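# Clear square E2, then shift the D3 piece onto it

## Task

Lift the piece standing on square E2 off the board and set it down upright somewhere on the table (not off the table). After that, carry the piece from D3 onto E2 so that it sits upright and entirely within E2. Square names come from the labels along the board's edge. Apart from those changes, every square must end holding exactly what it held at the start, and all pieces must be upright.

## Robot and tools

Robot: two arms, left_arm and right_arm, each on a mounting plate joined to one metal frame behind them. A plate and its half of the frame count as part of that arm for the clearance check. Calibrated bases in the scene frame: left_arm at (-0.030, +0.361, +0.130) m, right_arm at (-0.002, -0.338, +0.130) m, both nearly unrotated.

Frame: scene frame, origin at table-top height midway between the nominal bases; +x points out over the table, +y toward left_arm, +z up. Image left/right do not match arm names. Reported end_effector_position (m) and end_effector_quat_wxyz use this frame and may be off by a few cm, more at long reach. Each gripper's fingers point along its own +z and open and close along its y; the reported position is between the pads, about 1 cm short of the tips.

Row layout (shared by execute_actions and move): one flat list of 14 numbers, each in [-1, 1], covering both arms even if one stays still: left_arm dx, dy, dz, rx, ry, rz, opening, then right_arm in the same seven. dx..rz are an offset, not a pose: they are measured along scene axes from that arm's Hand target as it stood when the action or move began, with rotation about the Hand target's position; rx, ry, rz form one rotation vector. Scale: 1.0 = 0.6 m or 180 degrees. A translation longer than 1.0 may be shortened. Opening is absolute: +1 fully open (0.094 m), -1 closed. Sending six zeros re-commands the current Hand target; the opening number is always a command, so repeat the present value to leave a gripper alone.

execute_actions(actions, cameras): actions is a list of actions; each action is up to 15 rows, one row per 1/30 s step, and if shorter its last row is held to fill 15 steps. All rows of one action count from the same start pose, not row to row, but each new action starts from the updated Hand target, so a repeated offset keeps adding. An empty list just returns state and images.

move(target, speed, blend, opening_speed, blocking, cameras): target is one 14-number row or a list of up to 15 rows; every row is an offset from the Hand targets at the move's start. Straight-line paths, no obstacle avoidance, all arms finishing together, at least 0.5 s and at most 10 s. speed in m/s (0.002 to 4.3, default 0.25; rotation capped at twice that in rad/s), one value or one per target. blend in m rounds corners between list targets. opening_speed (0.2 or more, per second on the -1..+1 scale) ramps the fingers; use it near its minimum for fragile items. Openings that change at later list targets are applied only after arrival and rest. blocking=false returns after about 0.5 s while the move continues. The result adds a "move:" line: done, off_target, moving, held, fault, plus limits such as paced (pose clipped) or held (steps withheld). An arm not named in the ending is done, within 10 mm and 2 degrees. Neither done nor off_target tells you about contact.

wait(seconds 0..10): lets time run with commands held. stop(): brakes a running move; it needs room. zoom_image(camera, region=[x0,y0,x1,y1] pixels, max 504x504): closer look at the latest image from cam_high, cam_low, cam_left_wrist or cam_right_wrist (all 896x504). finished_scene(scene=1): ends the scene, irreversibly; the result must hold without the robot.

Reading results: Hand target is the last commanded pose after clipping; orientation commands are clipped to 40 degrees from the measured one each step. Grippers often rest a centimetre or so short because of friction and weight; the next command re-requests the target, and a remaining gap can be sent as an extra offset. grip_measured is the finger opening on the command scale; empty it reads slightly wide, squeezing a hard part it reads up to ~3 mm narrower. About 0.05 below first-touch reading the gripper is at full force (50 to 64 N per pad). To release, command well above grip_measured. grip_effort_nm is motor effort (negative closing), not pad force. Joint torques include arm weight; joints 3 and 4 wrap at ±28 N m. "within noise" on joint velocities means the arm is still. Joint ranges (rad): waist ±2.880, shoulder 0 to 3.142, elbow 0 to 3.019, wrist pitch -1.693 to 1.571, wrist yaw ±1.571, wrist roll ±2.094.

Cautions: never drop a piece, release it while moving, or knock anything off the table. Approach slowly; faster moves and targets set deeper past contact hit and press harder. To end a push, command back past the gripper. Avoid paths near an arm's own base or wrist near the waist axis, which can flip the shoulder posture. Keep grippers and arms apart; gripping the other arm's fingers or hard contact between arms can fail the scene. Don't hold loads or stretch arms for long: motors heat, MOTOR HOT appears at 85 °C and at 100 °C the arm drops everything and faults for 30 to 60 s. Thinking time lets the simulation run on.

Each tool is called after ">>>" as a command line: name --argument value for each argument, lists and objects as JSON in quotes; but a table of rows of numbers goes row by row, as --pt "numbers of a row", without its own name.

## Session

>>> execute_actions --actions '[]'

Scene clock: 0.00 s.
left_arm: end_effector_position=(+0.4805, +0.0078, +0.1215) grip_measured=+1.000 grip_effort_nm=n/a end_effector_quat_wxyz=(+0.040, +0.028, +0.999, +0.011) | right_arm: end_effector_position=(+0.6324, -0.1936, +0.1017) grip_measured=+1.000 grip_effort_nm=n/a end_effector_quat_wxyz=(+0.236, -0.395, +0.886, +0.054)
Joint positions: left_arm=[-0.642 2.094 1.596 -1.01 -0.088 -0.57 0.094] | right_arm=[0.148 2.018 1.333 -0.426 -0.201 -0.627 0.094]
Joint velocities: within noise
Joint torques (N m): no reading
Heat: left arm: hottest shoulder 32 °C; right arm: hottest wrist yaw 35 °C.
Hand target: left_arm +0.4849, +0.0048, +0.1191; +0.042, +0.027, +0.999, +0.010 | right_arm +0.6458, -0.1914, +0.1178; +0.254, -0.395, +0.881, +0.050
Tool commands: left_gripper/opening=+1.0 right_gripper/opening=+1.0

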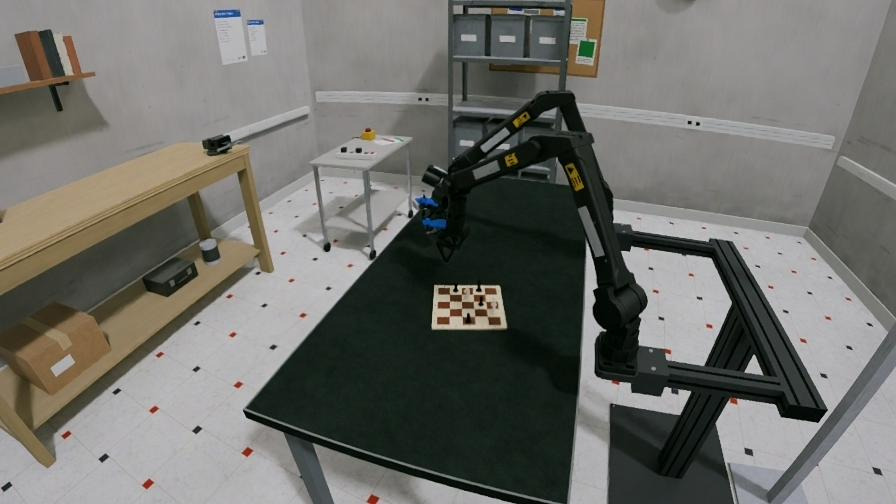

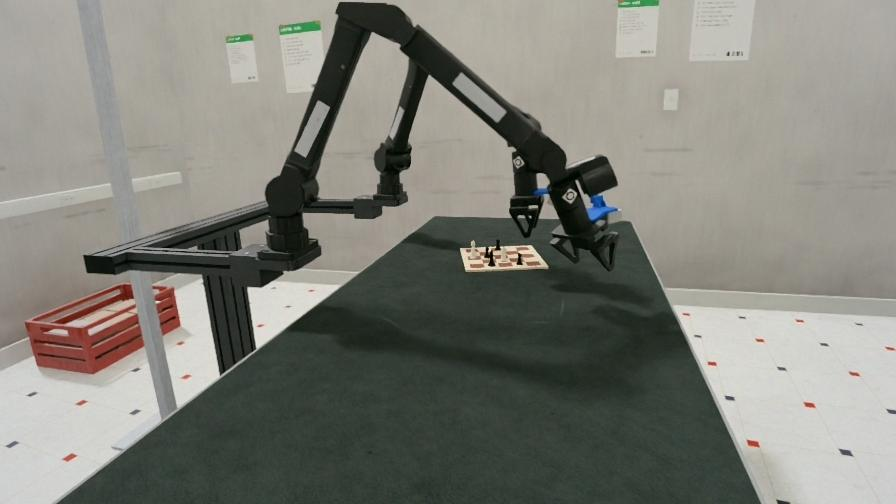

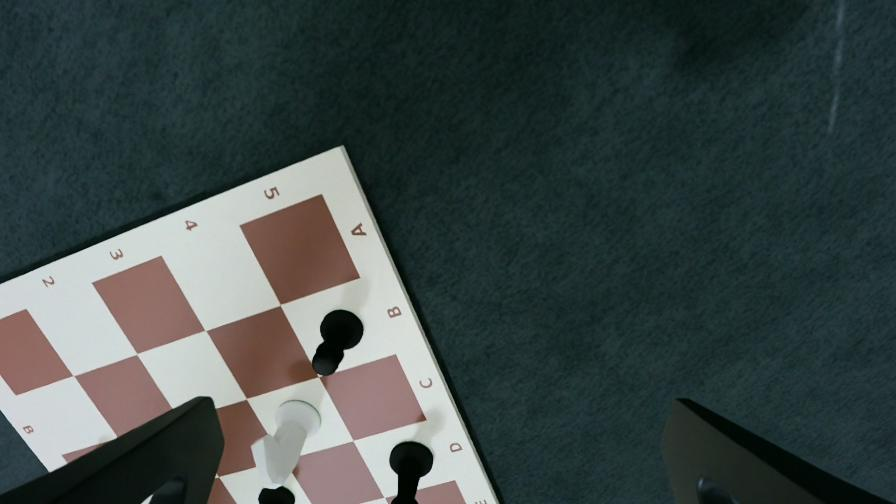

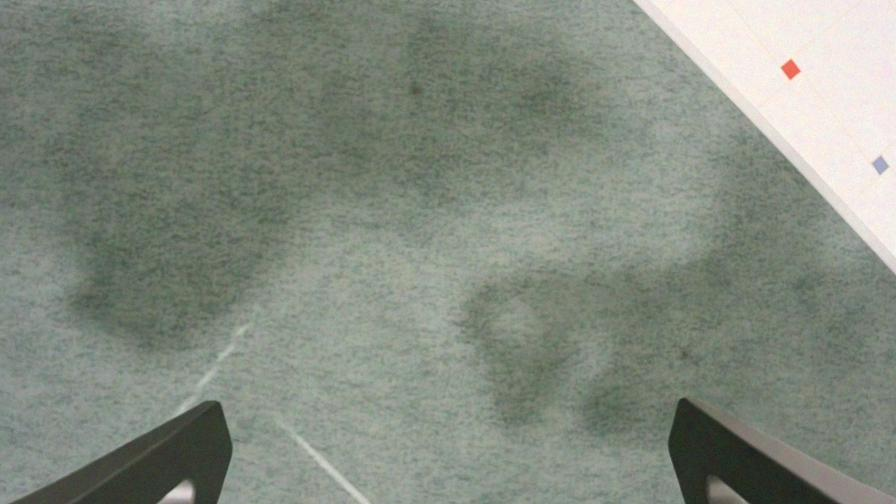

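>>> zoom_image --camera "cam_high" --region '[410, 260, 530, 350]'

>>> zoom_image --camera "cam_low" --region '[440, 225, 560, 285]'

>>> zoom_image --camera "cam_left_wrist" --region '[0, 130, 504, 504]'

Scaled by 4.200 from the camera's 896x504 image, which has a finer 1280x720 frame.

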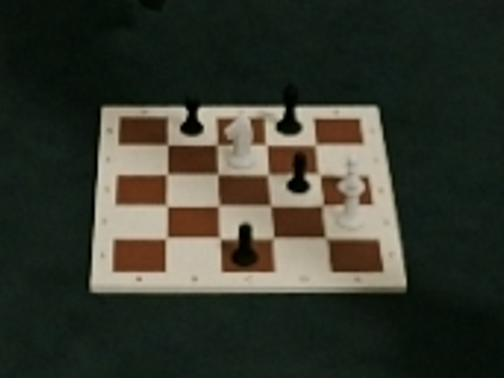

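Scaled by 4.200 from the camera's 896x504 image, which has a finer 1280x720 frame.

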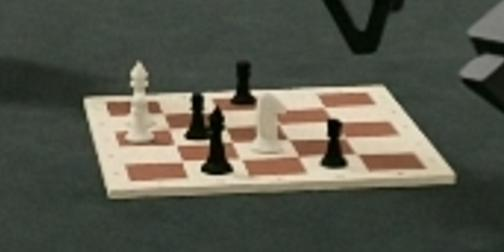

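Scaled by 1.000.

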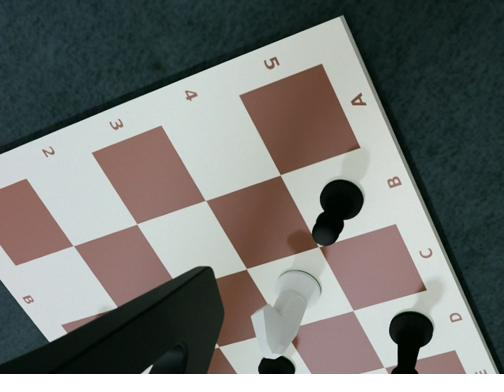

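>>> move --target '[-0.14, 0.19, 0.27, 0, 0, 0, 1.0, 0, 0, 0, 0, 0, 0, 1.0]' --speed 0.25 --cameras '["all"]'

Scene clock: 60.40 s.
left_arm: end_effector_position=(+0.4054, +0.1131, +0.2908) grip_measured=+1.000 grip_effort_nm=-0.002 end_effector_quat_wxyz=(+0.058, +0.023, +0.998, +0.002) | right_arm: end_effector_position=(+0.6324, -0.1936, +0.1017) grip_measured=+1.000 grip_effort_nm=-0.007 end_effector_quat_wxyz=(+0.236, -0.395, +0.886, +0.054)
Joint positions: left_arm=[-0.567 1.606 1.352 -1.208 -0.085 -0.502 0.094] | right_arm=[0.148 2.018 1.333 -0.426 -0.201 -0.627 0.094]
Joint velocities: within noise
Joint torques (N m): left_arm=[-1.2 -11.75 8.96 -0.27 -0.08 0.08] | right_arm=[0.32 -18.55 10.06 1.73 -0.16 -0.02]
Heat: left arm: hottest shoulder 38 °C; right arm: hottest shoulder 42 °C.
Hand target: left_arm +0.4009, +0.1189, +0.2809; +0.042, +0.027, +0.999, +0.010 | right_arm +0.6458, -0.1914, +0.1178; +0.254, -0.395, +0.881, +0.050
Off the commanded pose: left_arm 0.012 m, 2 deg | right_arm 0.021 m, 2 deg.
move: off_target (left_arm, right_arm)

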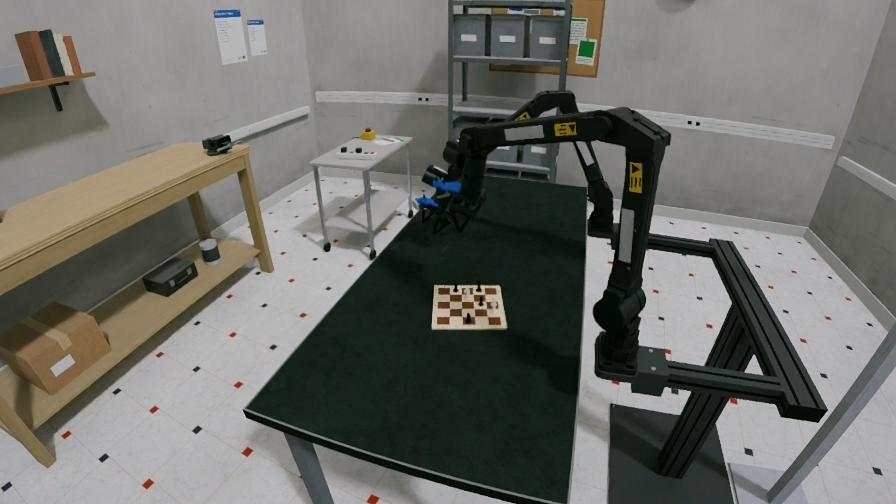

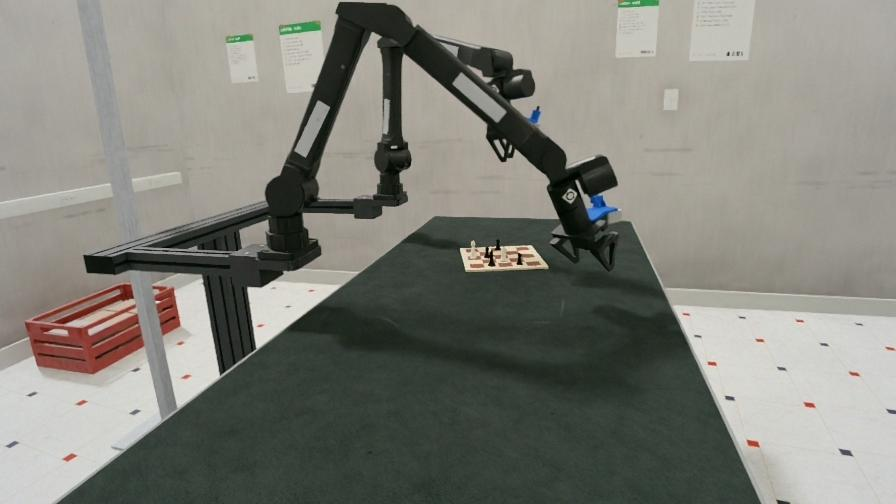

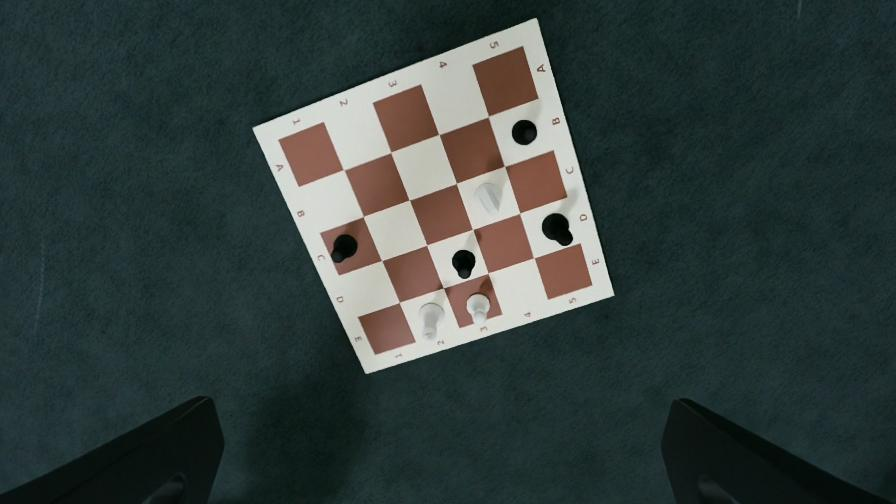

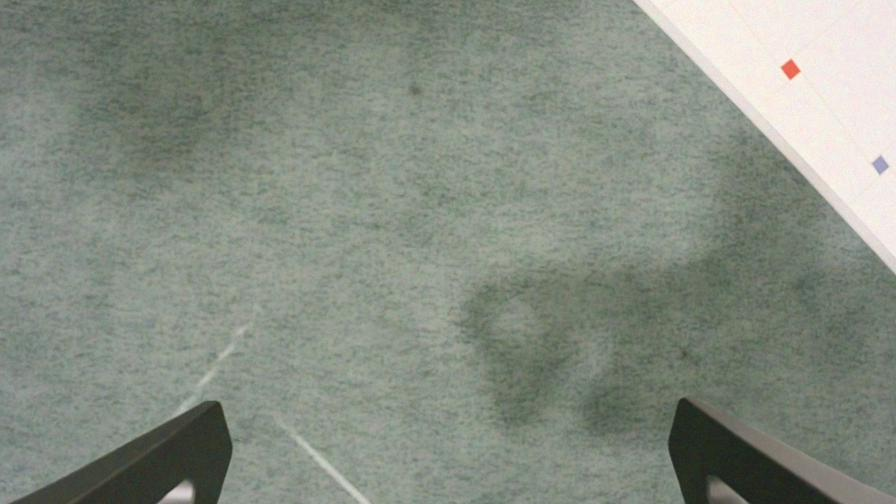

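>>> zoom_image --camera "cam_left_wrist" --region '[240, 10, 630, 385]'

>>> zoom_image --camera "cam_high" --region '[425, 275, 515, 338]'

>>> zoom_image --camera "cam_low" --region '[455, 230, 555, 280]'

Scaled by 1.292 from the camera's 896x504 image, which has a finer 1280x720 frame.

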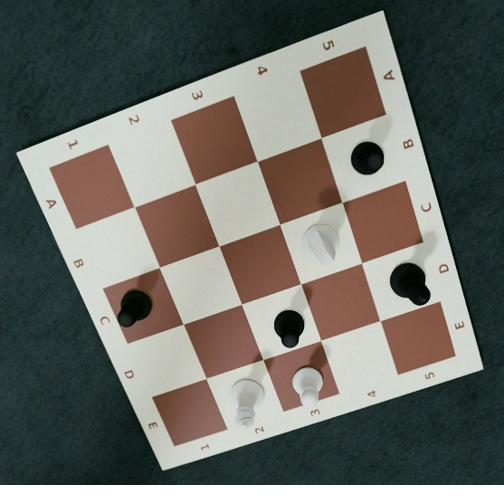

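Scaled by 5.600 from the camera's 896x504 image, which has a finer 1280x720 frame.

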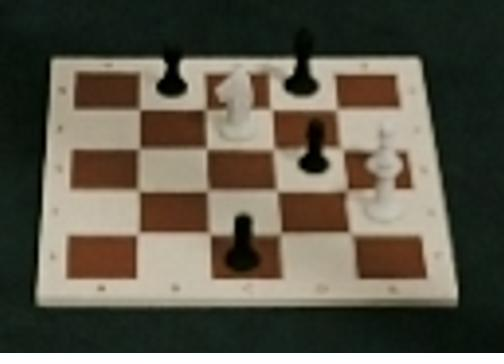

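Scaled by 5.040 from the camera's 896x504 image, which has a finer 1280x720 frame.

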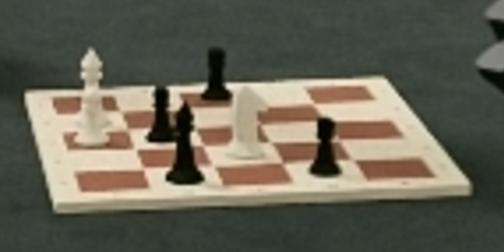

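>>> zoom_image --camera "cam_low" --region '[470, 60, 640, 290]'

>>> move --target '[-0.10, 0.0, -0.17, 0, 0, 0, 0.0, 0, 0, 0, 0, 0, 0, 1.0]' --speed 0.25 --cameras '["cam_left_wrist", "cam_low"]'

Scaled by 2.191 from the camera's 896x504 image, which has a finer 1280x720 frame.

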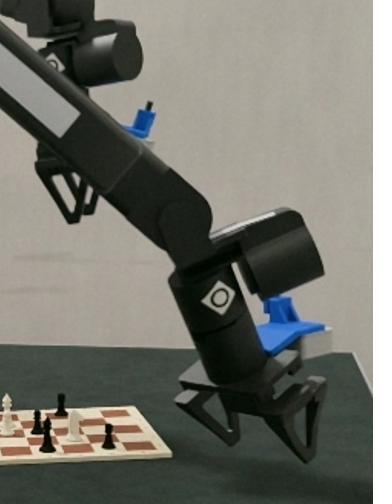

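Scene clock: 174.90 s.
left_arm: end_effector_position=(+0.3402, +0.1211, +0.1842) grip_measured=+0.002 grip_effort_nm=-0.120 end_effector_quat_wxyz=(+0.041, +0.032, +0.999, +0.010) | right_arm: end_effector_position=(+0.6324, -0.1936, +0.1017) grip_measured=+1.000 grip_effort_nm=0.002 end_effector_quat_wxyz=(+0.236, -0.395, +0.886, +0.054)
Joint positions: left_arm=[-0.624 1.601 1.039 -0.942 -0.085 -0.543 0.047] | right_arm=[0.148 2.018 1.333 -0.426 -0.201 -0.627 0.094]
Joint velocities: within noise
Joint torques (N m): left_arm=[-2.02 -10.23 8.47 0.76 -0.28 -0.16] | right_arm=[0.32 -18.55 10.06 1.72 -0.16 -0.02]
Heat: left arm: hottest shoulder 35 °C; right arm: hottest shoulder 44 °C.
Hand target: left_arm +0.3408, +0.1189, +0.1790; +0.042, +0.027, +0.999, +0.010 | right_arm +0.6458, -0.1914, +0.1178; +0.254, -0.395, +0.881, +0.050
Off the commanded pose: left_arm 0.006 m, 1 deg | right_arm 0.021 m, 2 deg.
move: off_target (right_arm)
Images, in order (width x height): cam_low 896x504, cam_left_wrist 896x504.

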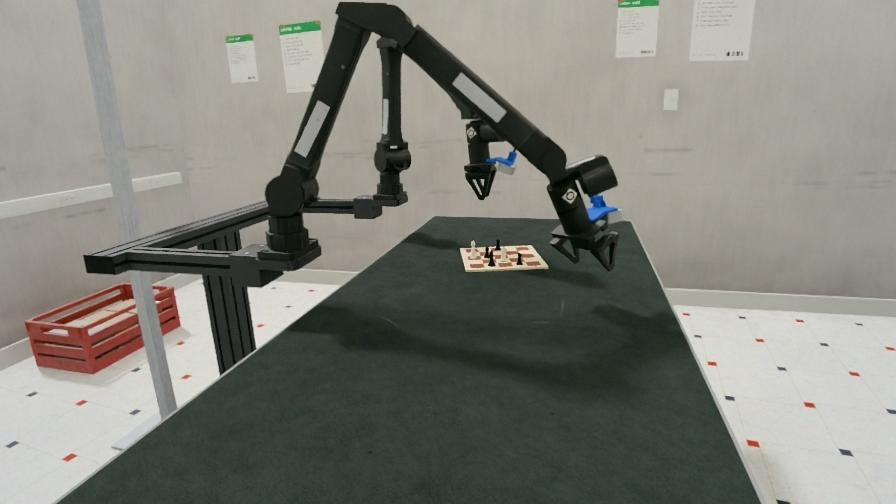

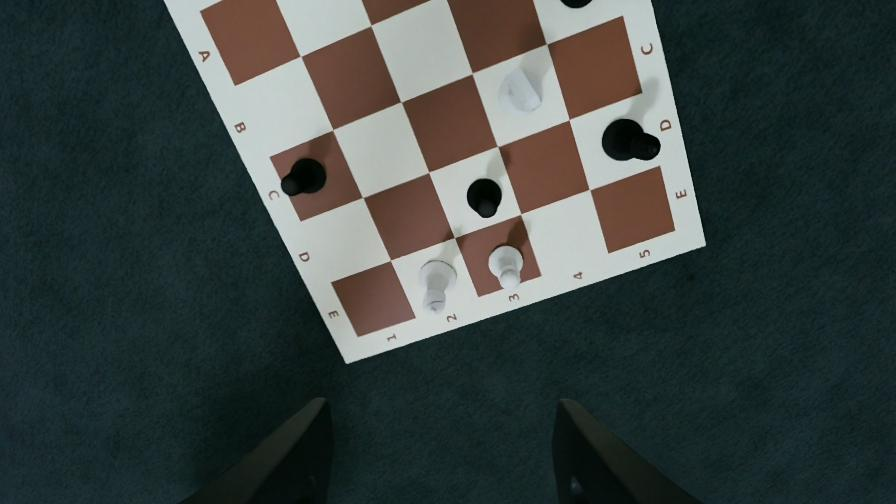

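>>> zoom_image --camera "cam_left_wrist" --region '[380, 120, 680, 330]'

>>> move --target '[-0.06, 0.035, -0.01, 0.0115, 0.0269, -0.3882, -1.0, 0, 0, 0, 0, 0, 0, 1.0]' --speed 0.35 --cameras '["cam_left_wrist", "cam_high"]'

Scaled by 1.680 from the camera's 896x504 image, which has a finer 1280x720 frame.

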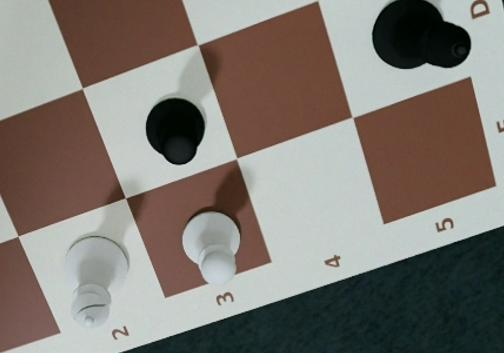

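Scene clock: 277.23 s.
left_arm: end_effector_position=(+0.3082, +0.1326, +0.1717) grip_measured=-0.987 grip_effort_nm=-0.676 end_effector_quat_wxyz=(+0.005, +0.594, +0.804, +0.002) | right_arm: end_effector_position=(+0.6324, -0.1936, +0.1017) grip_measured=+1.000 grip_effort_nm=-0.002 end_effector_quat_wxyz=(+0.236, -0.395, +0.886, +0.054)
Joint positions: left_arm=[-0.62 1.569 0.963 -0.944 -0.027 0.666 0.001] | right_arm=[0.148 2.018 1.333 -0.426 -0.201 -0.627 0.094]
Joint velocities: within noise
Joint torques (N m): left_arm=[-0.79 -10.99 7.43 -0.43 0.06 0.1] | right_arm=[0.32 -18.55 10.06 1.73 -0.16 -0.02]
Heat: left arm: hottest shoulder 34 °C; right arm: hottest shoulder 45 °C.
Hand target: left_arm +0.3048, +0.1398, +0.1730; +0.000, +0.595, +0.803, +0.000 | right_arm +0.6458, -0.1914, +0.1178; +0.254, -0.395, +0.881, +0.050
Off the commanded pose: left_arm 0.008 m, 1 deg | right_arm 0.021 m, 2 deg.
move: off_target (right_arm)
Images, in order (width x height): cam_high 896x504, cam_left_wrist 896x504.

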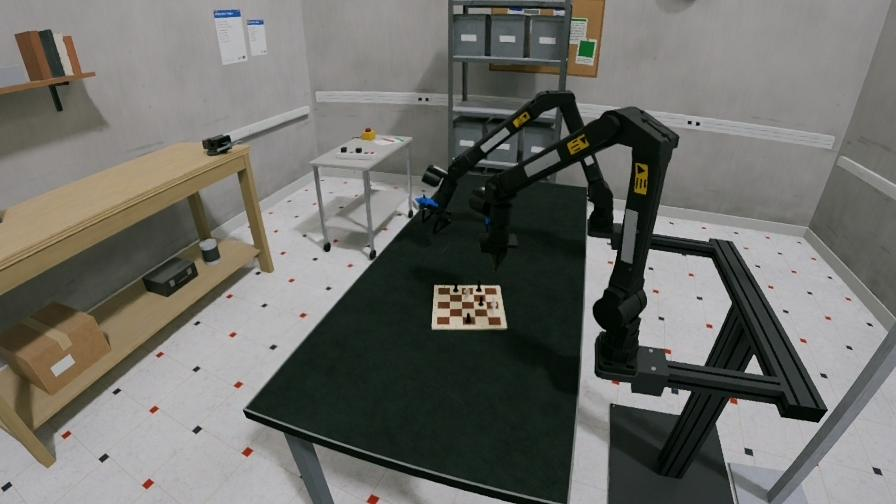

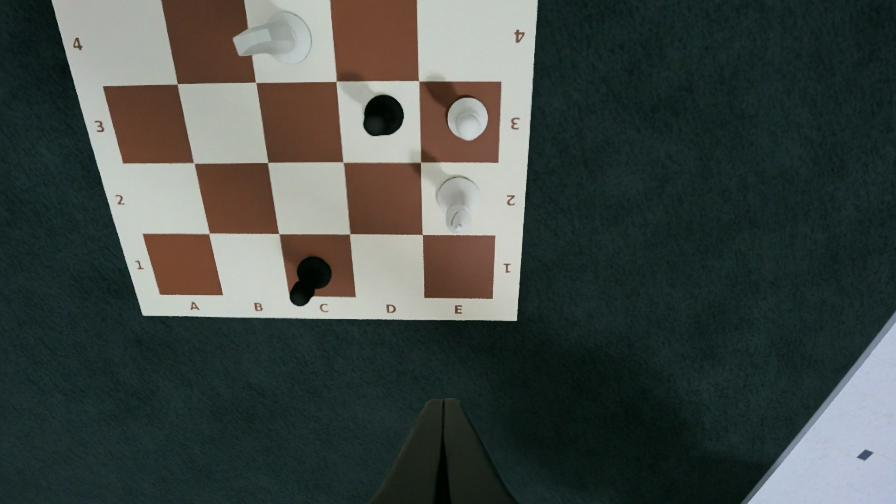

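>>> zoom_image --camera "cam_left_wrist" --region '[100, 210, 240, 330]'

>>> zoom_image --camera "cam_left_wrist" --region '[400, 150, 540, 330]'

>>> zoom_image --camera "cam_left_wrist" --region '[400, 0, 560, 120]'

>>> zoom_image --camera "cam_left_wrist" --region '[40, 0, 200, 180]'

>>> zoom_image --camera "cam_left_wrist" --region '[360, 380, 530, 504]'

Scaled by 3.600 from the camera's 896x504 image, which has a finer 1280x720 frame.

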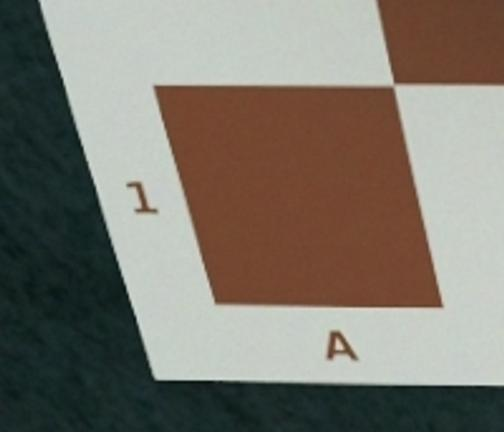

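Scaled by 2.800 from the camera's 896x504 image, which has a finer 1280x720 frame.

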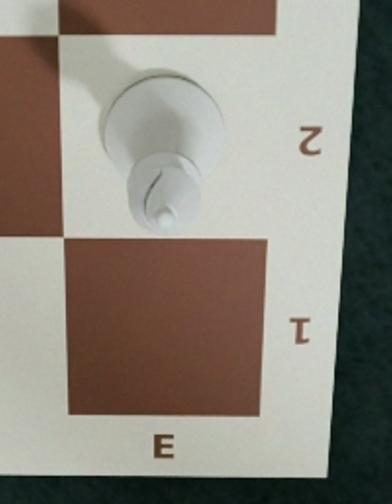

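Scaled by 3.150 from the camera's 896x504 image, which has a finer 1280x720 frame.

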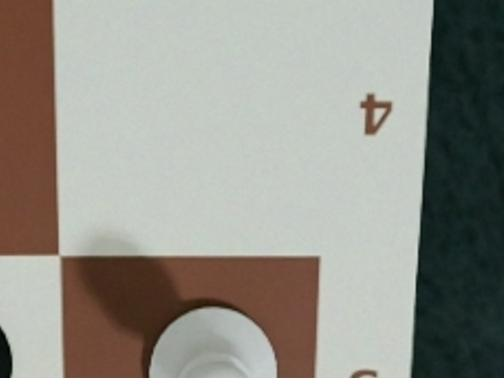

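Scaled by 2.800 from the camera's 896x504 image, which has a finer 1280x720 frame.

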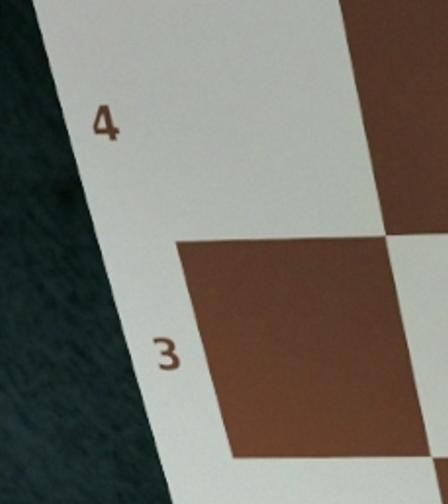

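Scaled by 2.965 from the camera's 896x504 image, which has a finer 1280x720 frame.

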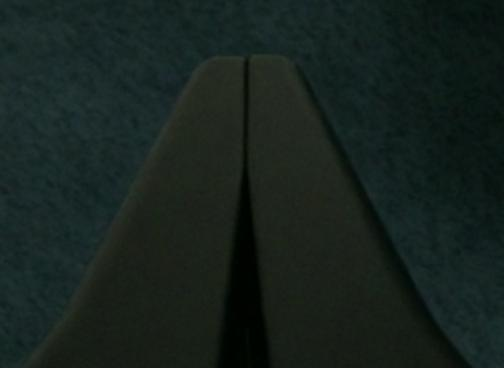

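>>> move --target '[0.0038, -0.0013, -0.163, 0, 0.0115, 0, -0.15, 0, 0, 0, 0, 0, 0, 1.0]' --speed 0.2 --cameras '["cam_left_wrist", "cam_low"]'

Scene clock: 489.47 s.
left_arm: end_effector_position=(+0.3052, +0.1361, +0.0796) grip_measured=-0.152 grip_effort_nm=0.105 end_effector_quat_wxyz=(-0.015, +0.594, +0.804, -0.009) | right_arm: end_effector_position=(+0.6324, -0.1936, +0.1017) grip_measured=+1.000 grip_effort_nm=-0.012 end_effector_quat_wxyz=(+0.236, -0.395, +0.886, +0.054)
Joint positions: left_arm=[-0.603 1.763 0.902 -0.732 -0.007 0.682 0.04] | right_arm=[0.148 2.018 1.333 -0.426 -0.201 -0.627 0.094]
Joint velocities: within noise
Joint torques (N m): left_arm=[-0.91 -10.64 6.31 0.49 0.08 0.12] | right_arm=[0.32 -18.61 10.06 1.73 -0.16 -0.02]
Heat: left arm: hottest shoulder 36 °C; right arm: hottest shoulder 45 °C.
Hand target: left_arm +0.3072, +0.1391, +0.0752; -0.015, +0.595, +0.803, -0.011 | right_arm +0.6458, -0.1914, +0.1178; +0.254, -0.395, +0.881, +0.050
Off the commanded pose: left_arm 0.006 m, 0 deg | right_arm 0.021 m, 2 deg.
move: off_target (right_arm)
Images, in order (width x height): cam_low 896x504, cam_left_wrist 896x504.

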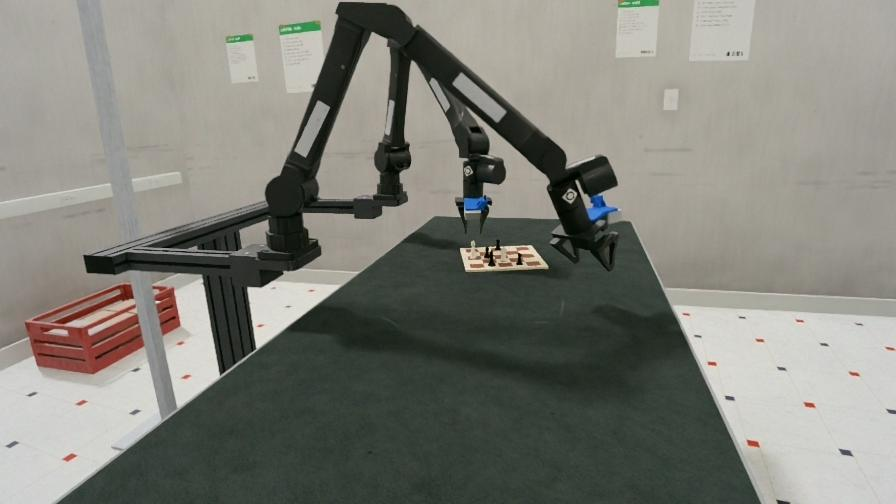

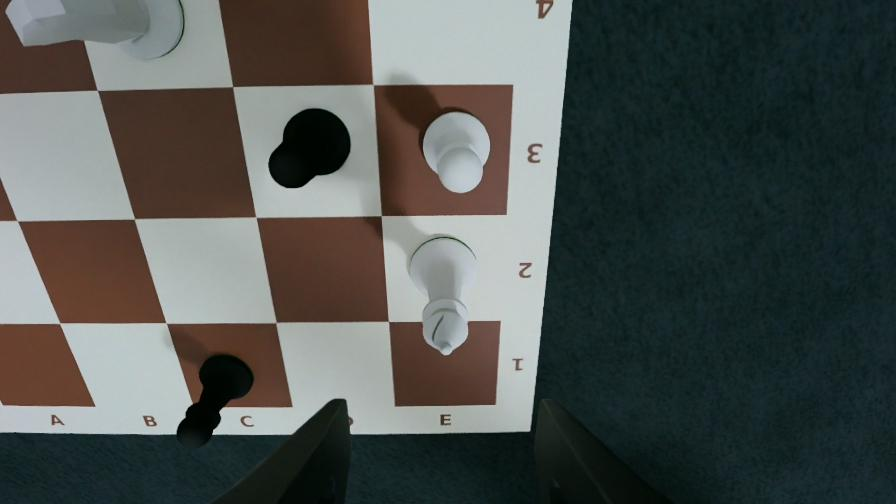

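>>> zoom_image --camera "cam_left_wrist" --region '[370, 80, 550, 260]'

>>> zoom_image --camera "cam_left_wrist" --region '[320, 220, 560, 460]'

>>> zoom_image --camera "cam_left_wrist" --region '[150, 310, 310, 470]'

Scaled by 2.800 from the camera's 896x504 image, which has a finer 1280x720 frame.

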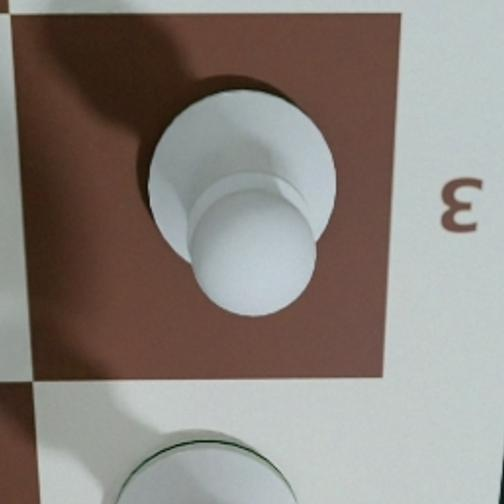

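Scaled by 2.100 from the camera's 896x504 image, which has a finer 1280x720 frame.

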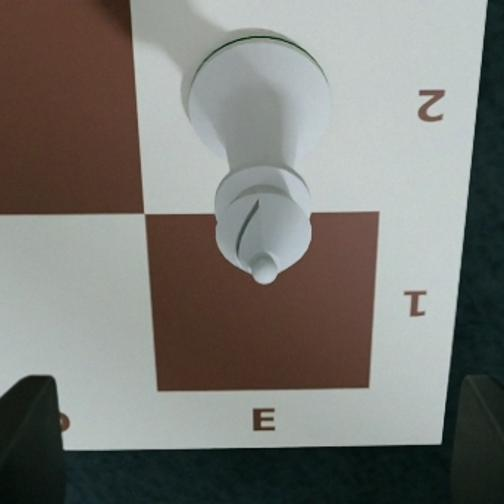

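Scaled by 3.150 from the camera's 896x504 image, which has a finer 1280x720 frame.

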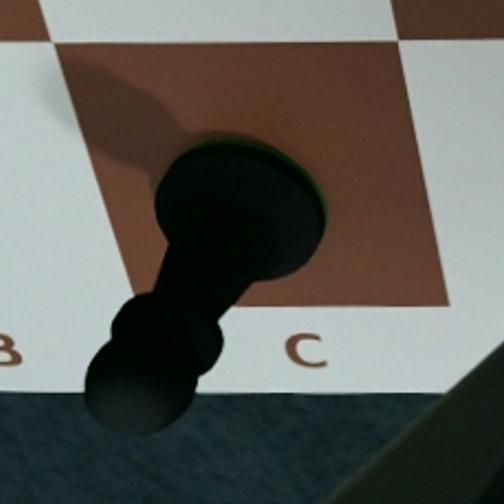

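>>> move --target '[0.0, -0.007, -0.07, 0, -0.0115, 0, -0.15, 0, 0, 0, 0, 0, 0, 1.0]' --speed 0.12 --cameras '["cam_left_wrist", "cam_low"]'

>>> zoom_image --camera "cam_left_wrist" --region '[320, 220, 570, 504]'

>>> zoom_image --camera "cam_low" --region '[430, 180, 560, 280]'

Scene clock: 559.17 s.
left_arm: end_effector_position=(+0.3110, +0.1341, +0.0417) grip_measured=-0.152 grip_effort_nm=0.110 end_effector_quat_wxyz=(+0.005, +0.594, +0.804, -0.001) | right_arm: end_effector_position=(+0.6324, -0.1936, +0.1017) grip_measured=+1.000 grip_effort_nm=-0.007 end_effector_quat_wxyz=(+0.236, -0.395, +0.886, +0.054)
Joint positions: left_arm=[-0.603 1.845 0.876 -0.582 -0.021 0.683 0.04] | right_arm=[0.148 2.018 1.333 -0.426 -0.201 -0.627 0.094]
Joint velocities: within noise
Joint torques (N m): left_arm=[-1.96 -10.23 5.37 0.64 -0.18 -0.04] | right_arm=[0.32 -18.55 10.06 1.73 -0.16 -0.02]
Heat: left arm: hottest shoulder 34 °C; right arm: hottest shoulder 46 °C.
Hand target: left_arm +0.3072, +0.1348, +0.0332; +0.000, +0.595, +0.803, +0.000 | right_arm +0.6458, -0.1914, +0.1178; +0.254, -0.395, +0.881, +0.050
Off the commanded pose: left_arm 0.009 m, 1 deg | right_arm 0.021 m, 2 deg.
move: off_target (right_arm)
Images, in order (width x height): cam_low 896x504, cam_left_wrist 896x504.

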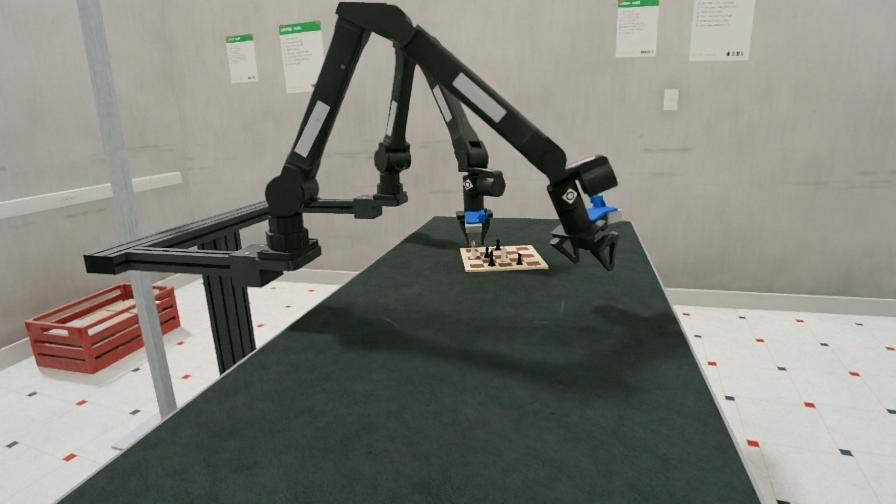

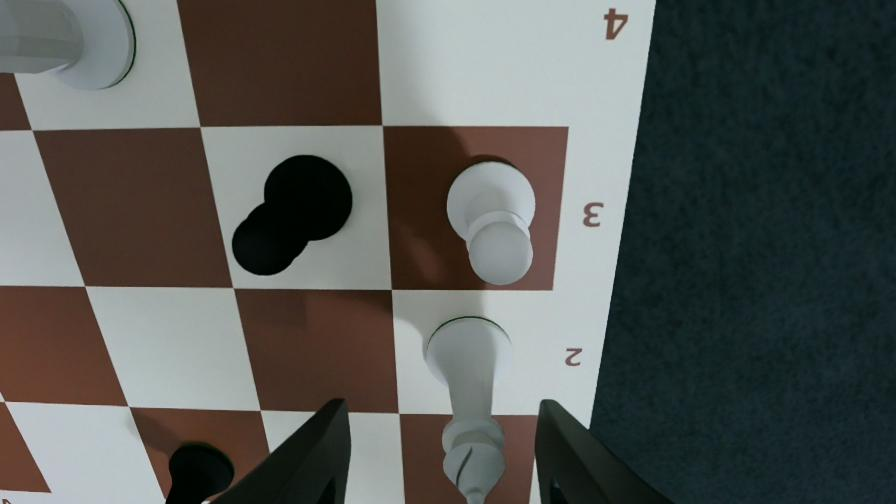

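Scaled by 1.775 from the camera's 896x504 image, which has a finer 1280x720 frame.

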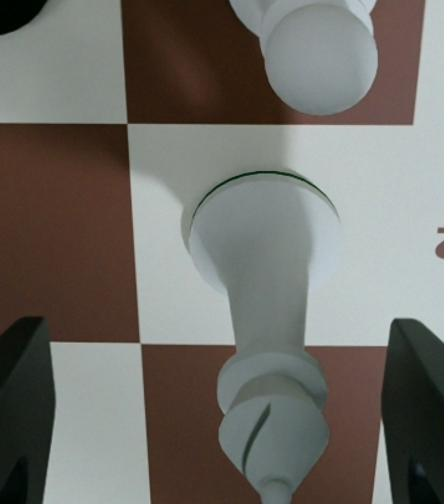

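Scaled by 3.877 from the camera's 896x504 image, which has a finer 1280x720 frame.

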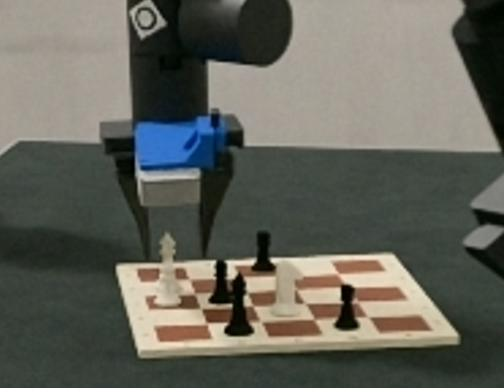

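>>> move --target '[-0.0077, -0.0058, -0.0095, 0, 0, 0, -0.15, 0, 0, 0, 0, 0, 0, 1.0]' --speed 0.1 --cameras '["cam_left_wrist", "cam_low"]'

>>> zoom_image --camera "cam_left_wrist" --region '[320, 220, 570, 504]'

Scene clock: 574.83 s.
left_arm: end_effector_position=(+0.3125, +0.1289, +0.0419) grip_measured=-0.152 grip_effort_nm=0.110 end_effector_quat_wxyz=(+0.014, +0.596, +0.803, -0.001) | right_arm: end_effector_position=(+0.6324, -0.1936, +0.1017) grip_measured=+1.000 grip_effort_nm=0.007 end_effector_quat_wxyz=(+0.236, -0.395, +0.886, +0.054)
Joint positions: left_arm=[-0.612 1.845 0.876 -0.565 -0.021 0.68 0.04] | right_arm=[0.148 2.018 1.333 -0.426 -0.201 -0.627 0.094]
Joint velocities: within noise
Joint torques (N m): left_arm=[-2.32 -9.52 4.79 0.66 -0.17 -0.15] | right_arm=[0.32 -18.55 10.06 1.73 -0.16 -0.02]
Heat: left arm: hottest shoulder 35 °C; right arm: hottest shoulder 46 °C.
Hand target: left_arm +0.3026, +0.1312, +0.0275; +0.000, +0.595, +0.804, +0.000 | right_arm +0.6458, -0.1914, +0.1178; +0.254, -0.395, +0.881, +0.050
Off the commanded pose: left_arm 0.018 m, 2 deg | right_arm 0.021 m, 2 deg.
move: off_target (left_arm, right_arm)
Images, in order (width x height): cam_low 896x504, cam_left_wrist 896x504.

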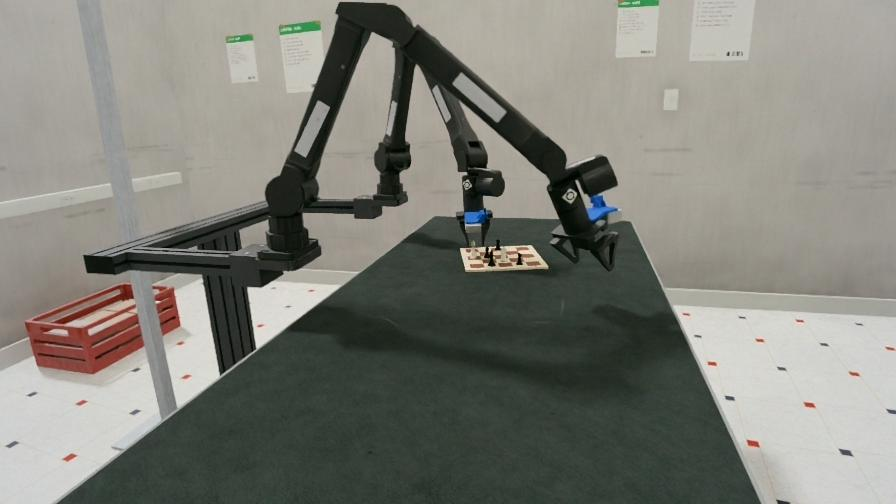

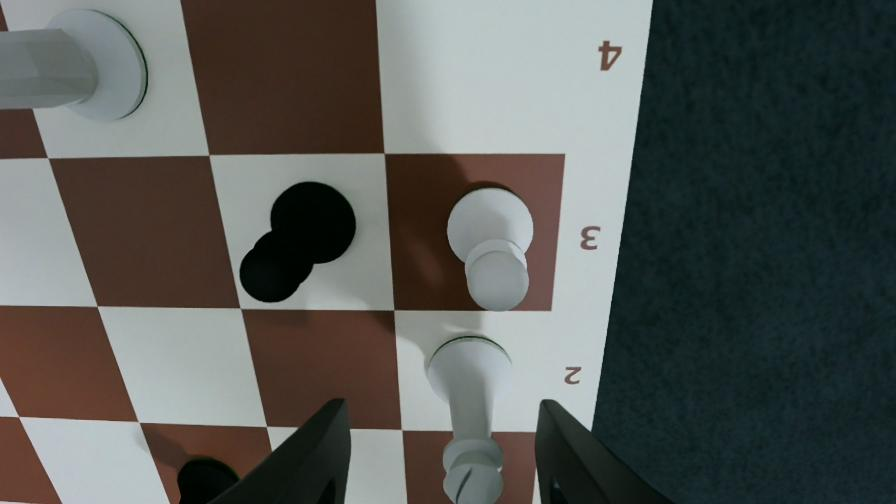

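Scaled by 1.775 from the camera's 896x504 image, which has a finer 1280x720 frame.

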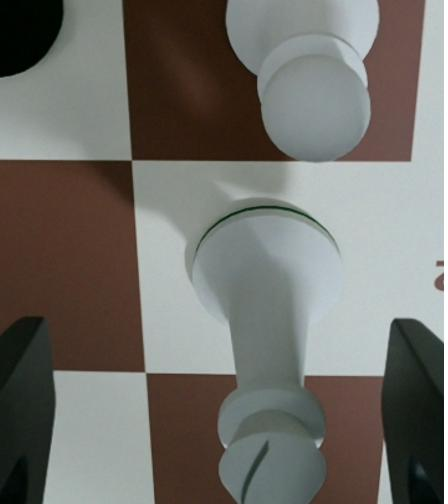

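>>> move --pt "-0.0018 0.0007 0.05 0 0 0 -0.15 0 0 0 0 0 0 1.0" --pt "-0.0018 0.0007 -0.0017 0 0 0 -0.15 0 0 0 0 0 0 1.0" --speed 0.1 --cameras '["cam_left_wrist", "cam_low"]'

>>> zoom_image --camera "cam_left_wrist" --region '[320, 220, 570, 504]'

Scene clock: 591.10 s.
left_arm: end_effector_position=(+0.3093, +0.1307, +0.0378) grip_measured=-0.152 grip_effort_nm=0.110 end_effector_quat_wxyz=(+0.009, +0.596, +0.803, -0.001) | right_arm: end_effector_position=(+0.6324, -0.1936, +0.1017) grip_measured=+1.000 grip_effort_nm=-0.007 end_effector_quat_wxyz=(+0.236, -0.395, +0.886, +0.054)
Joint positions: left_arm=[-0.612 1.853 0.87 -0.56 -0.022 0.679 0.04] | right_arm=[0.148 2.018 1.333 -0.426 -0.201 -0.627 0.094]
Joint velocities: within noise
Joint torques (N m): left_arm=[-2.26 -9.93 4.9 0.61 -0.17 -0.14] | right_arm=[0.38 -18.55 10.07 1.73 -0.16 -0.02]
Heat: left arm: hottest shoulder 35 °C; right arm: hottest shoulder 46 °C.
Hand target: left_arm +0.3015, +0.1318, +0.0265; +0.000, +0.595, +0.803, +0.000 | right_arm +0.6458, -0.1914, +0.1178; +0.254, -0.395, +0.881, +0.050
Off the commanded pose: left_arm 0.014 m, 1 deg | right_arm 0.021 m, 2 deg.
move: off_target (left_arm, right_arm)
Images, in order (width x height): cam_low 896x504, cam_left_wrist 896x504.

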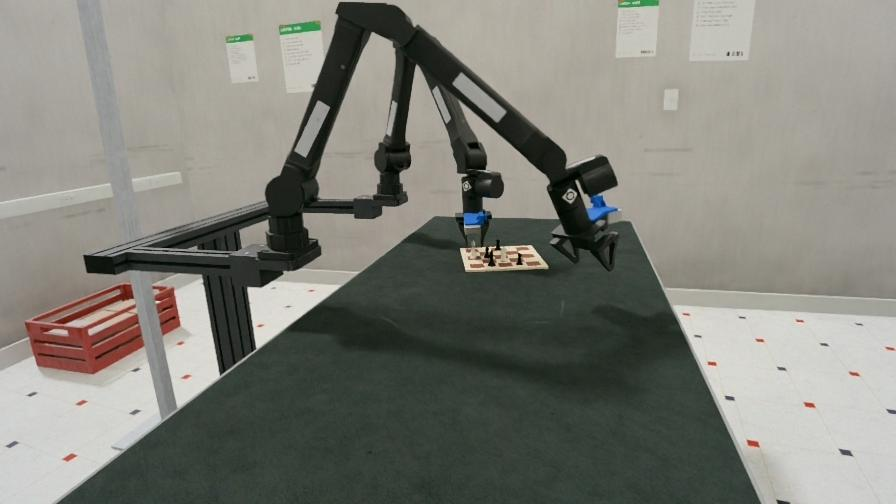

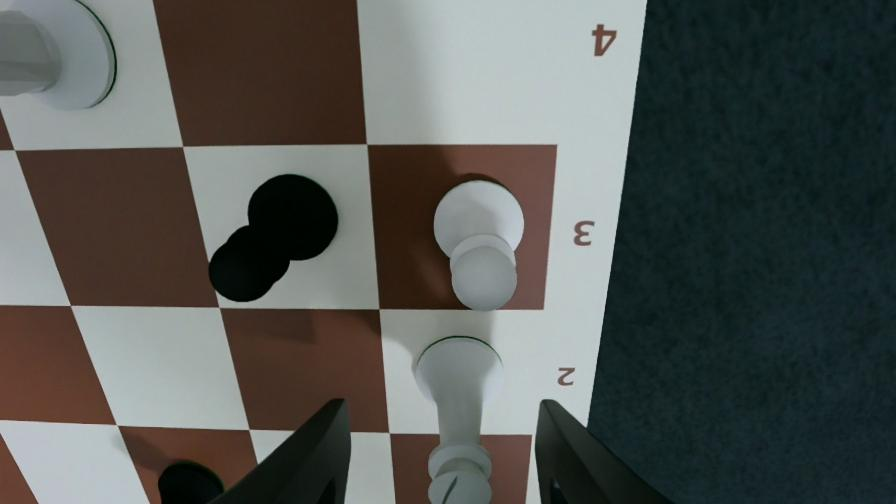

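Scaled by 1.775 from the camera's 896x504 image, which has a finer 1280x720 frame.

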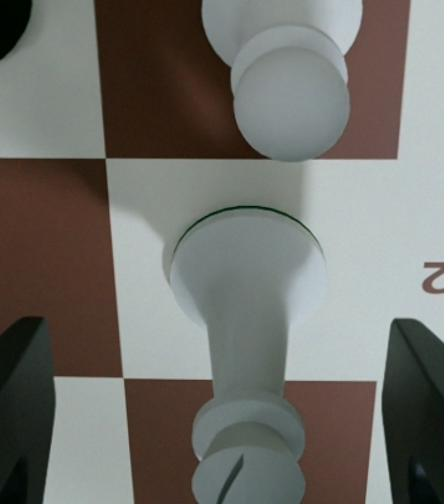

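>>> move --pt "-0.0055 -0.0005 0.045 0 0 0 -0.15 0 0 0 0 0 0 1.0" --pt "-0.0055 -0.0005 0.0 0 0 0 -0.15 0 0 0 0 0 0 1.0" --speed 0.1 --cameras '["cam_left_wrist"]'

>>> zoom_image --camera "cam_left_wrist" --region '[320, 220, 570, 504]'

Scene clock: 613.63 s.
left_arm: end_effector_position=(+0.3058, +0.1300, +0.0383) grip_measured=-0.152 grip_effort_nm=0.110 end_effector_quat_wxyz=(+0.010, +0.597, +0.802, -0.001) | right_arm: end_effector_position=(+0.6324, -0.1936, +0.1017) grip_measured=+1.000 grip_effort_nm=-0.007 end_effector_quat_wxyz=(+0.236, -0.395, +0.886, +0.054)
Joint positions: left_arm=[-0.619 1.847 0.862 -0.556 -0.022 0.674 0.04] | right_arm=[0.148 2.018 1.333 -0.426 -0.201 -0.627 0.094]
Joint velocities: within noise
Joint torques (N m): left_arm=[-2.26 -9.76 4.92 0.65 -0.17 -0.14] | right_arm=[0.32 -18.49 10.06 1.73 -0.16 -0.02]
Heat: left arm: hottest shoulder 34 °C; right arm: hottest shoulder 46 °C.
Hand target: left_arm +0.2981, +0.1315, +0.0265; +0.000, +0.595, +0.803, +0.000 | right_arm +0.6458, -0.1914, +0.1178; +0.254, -0.395, +0.881, +0.050
Off the commanded pose: left_arm 0.014 m, 1 deg | right_arm 0.021 m, 2 deg.
move: off_target (left_arm, right_arm)
Images, in order (width x height): cam_left_wrist 896x504.

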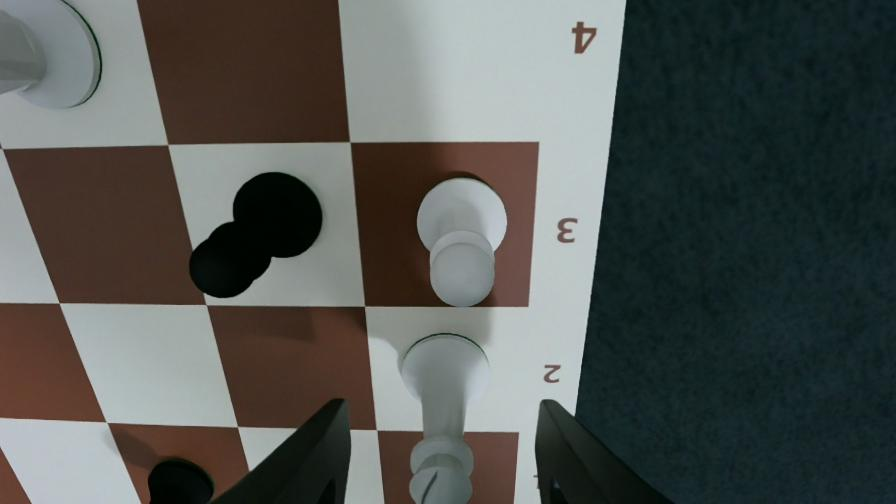

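Scaled by 1.775 from the camera's 896x504 image, which has a finer 1280x720 frame.

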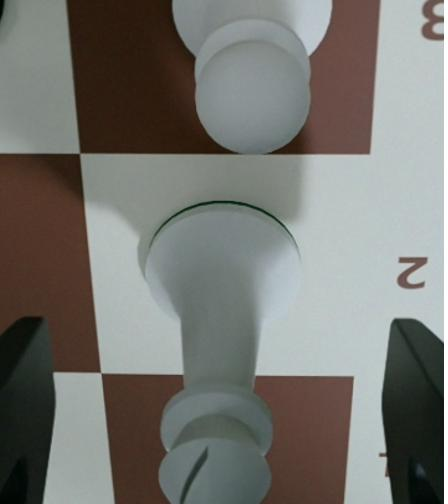

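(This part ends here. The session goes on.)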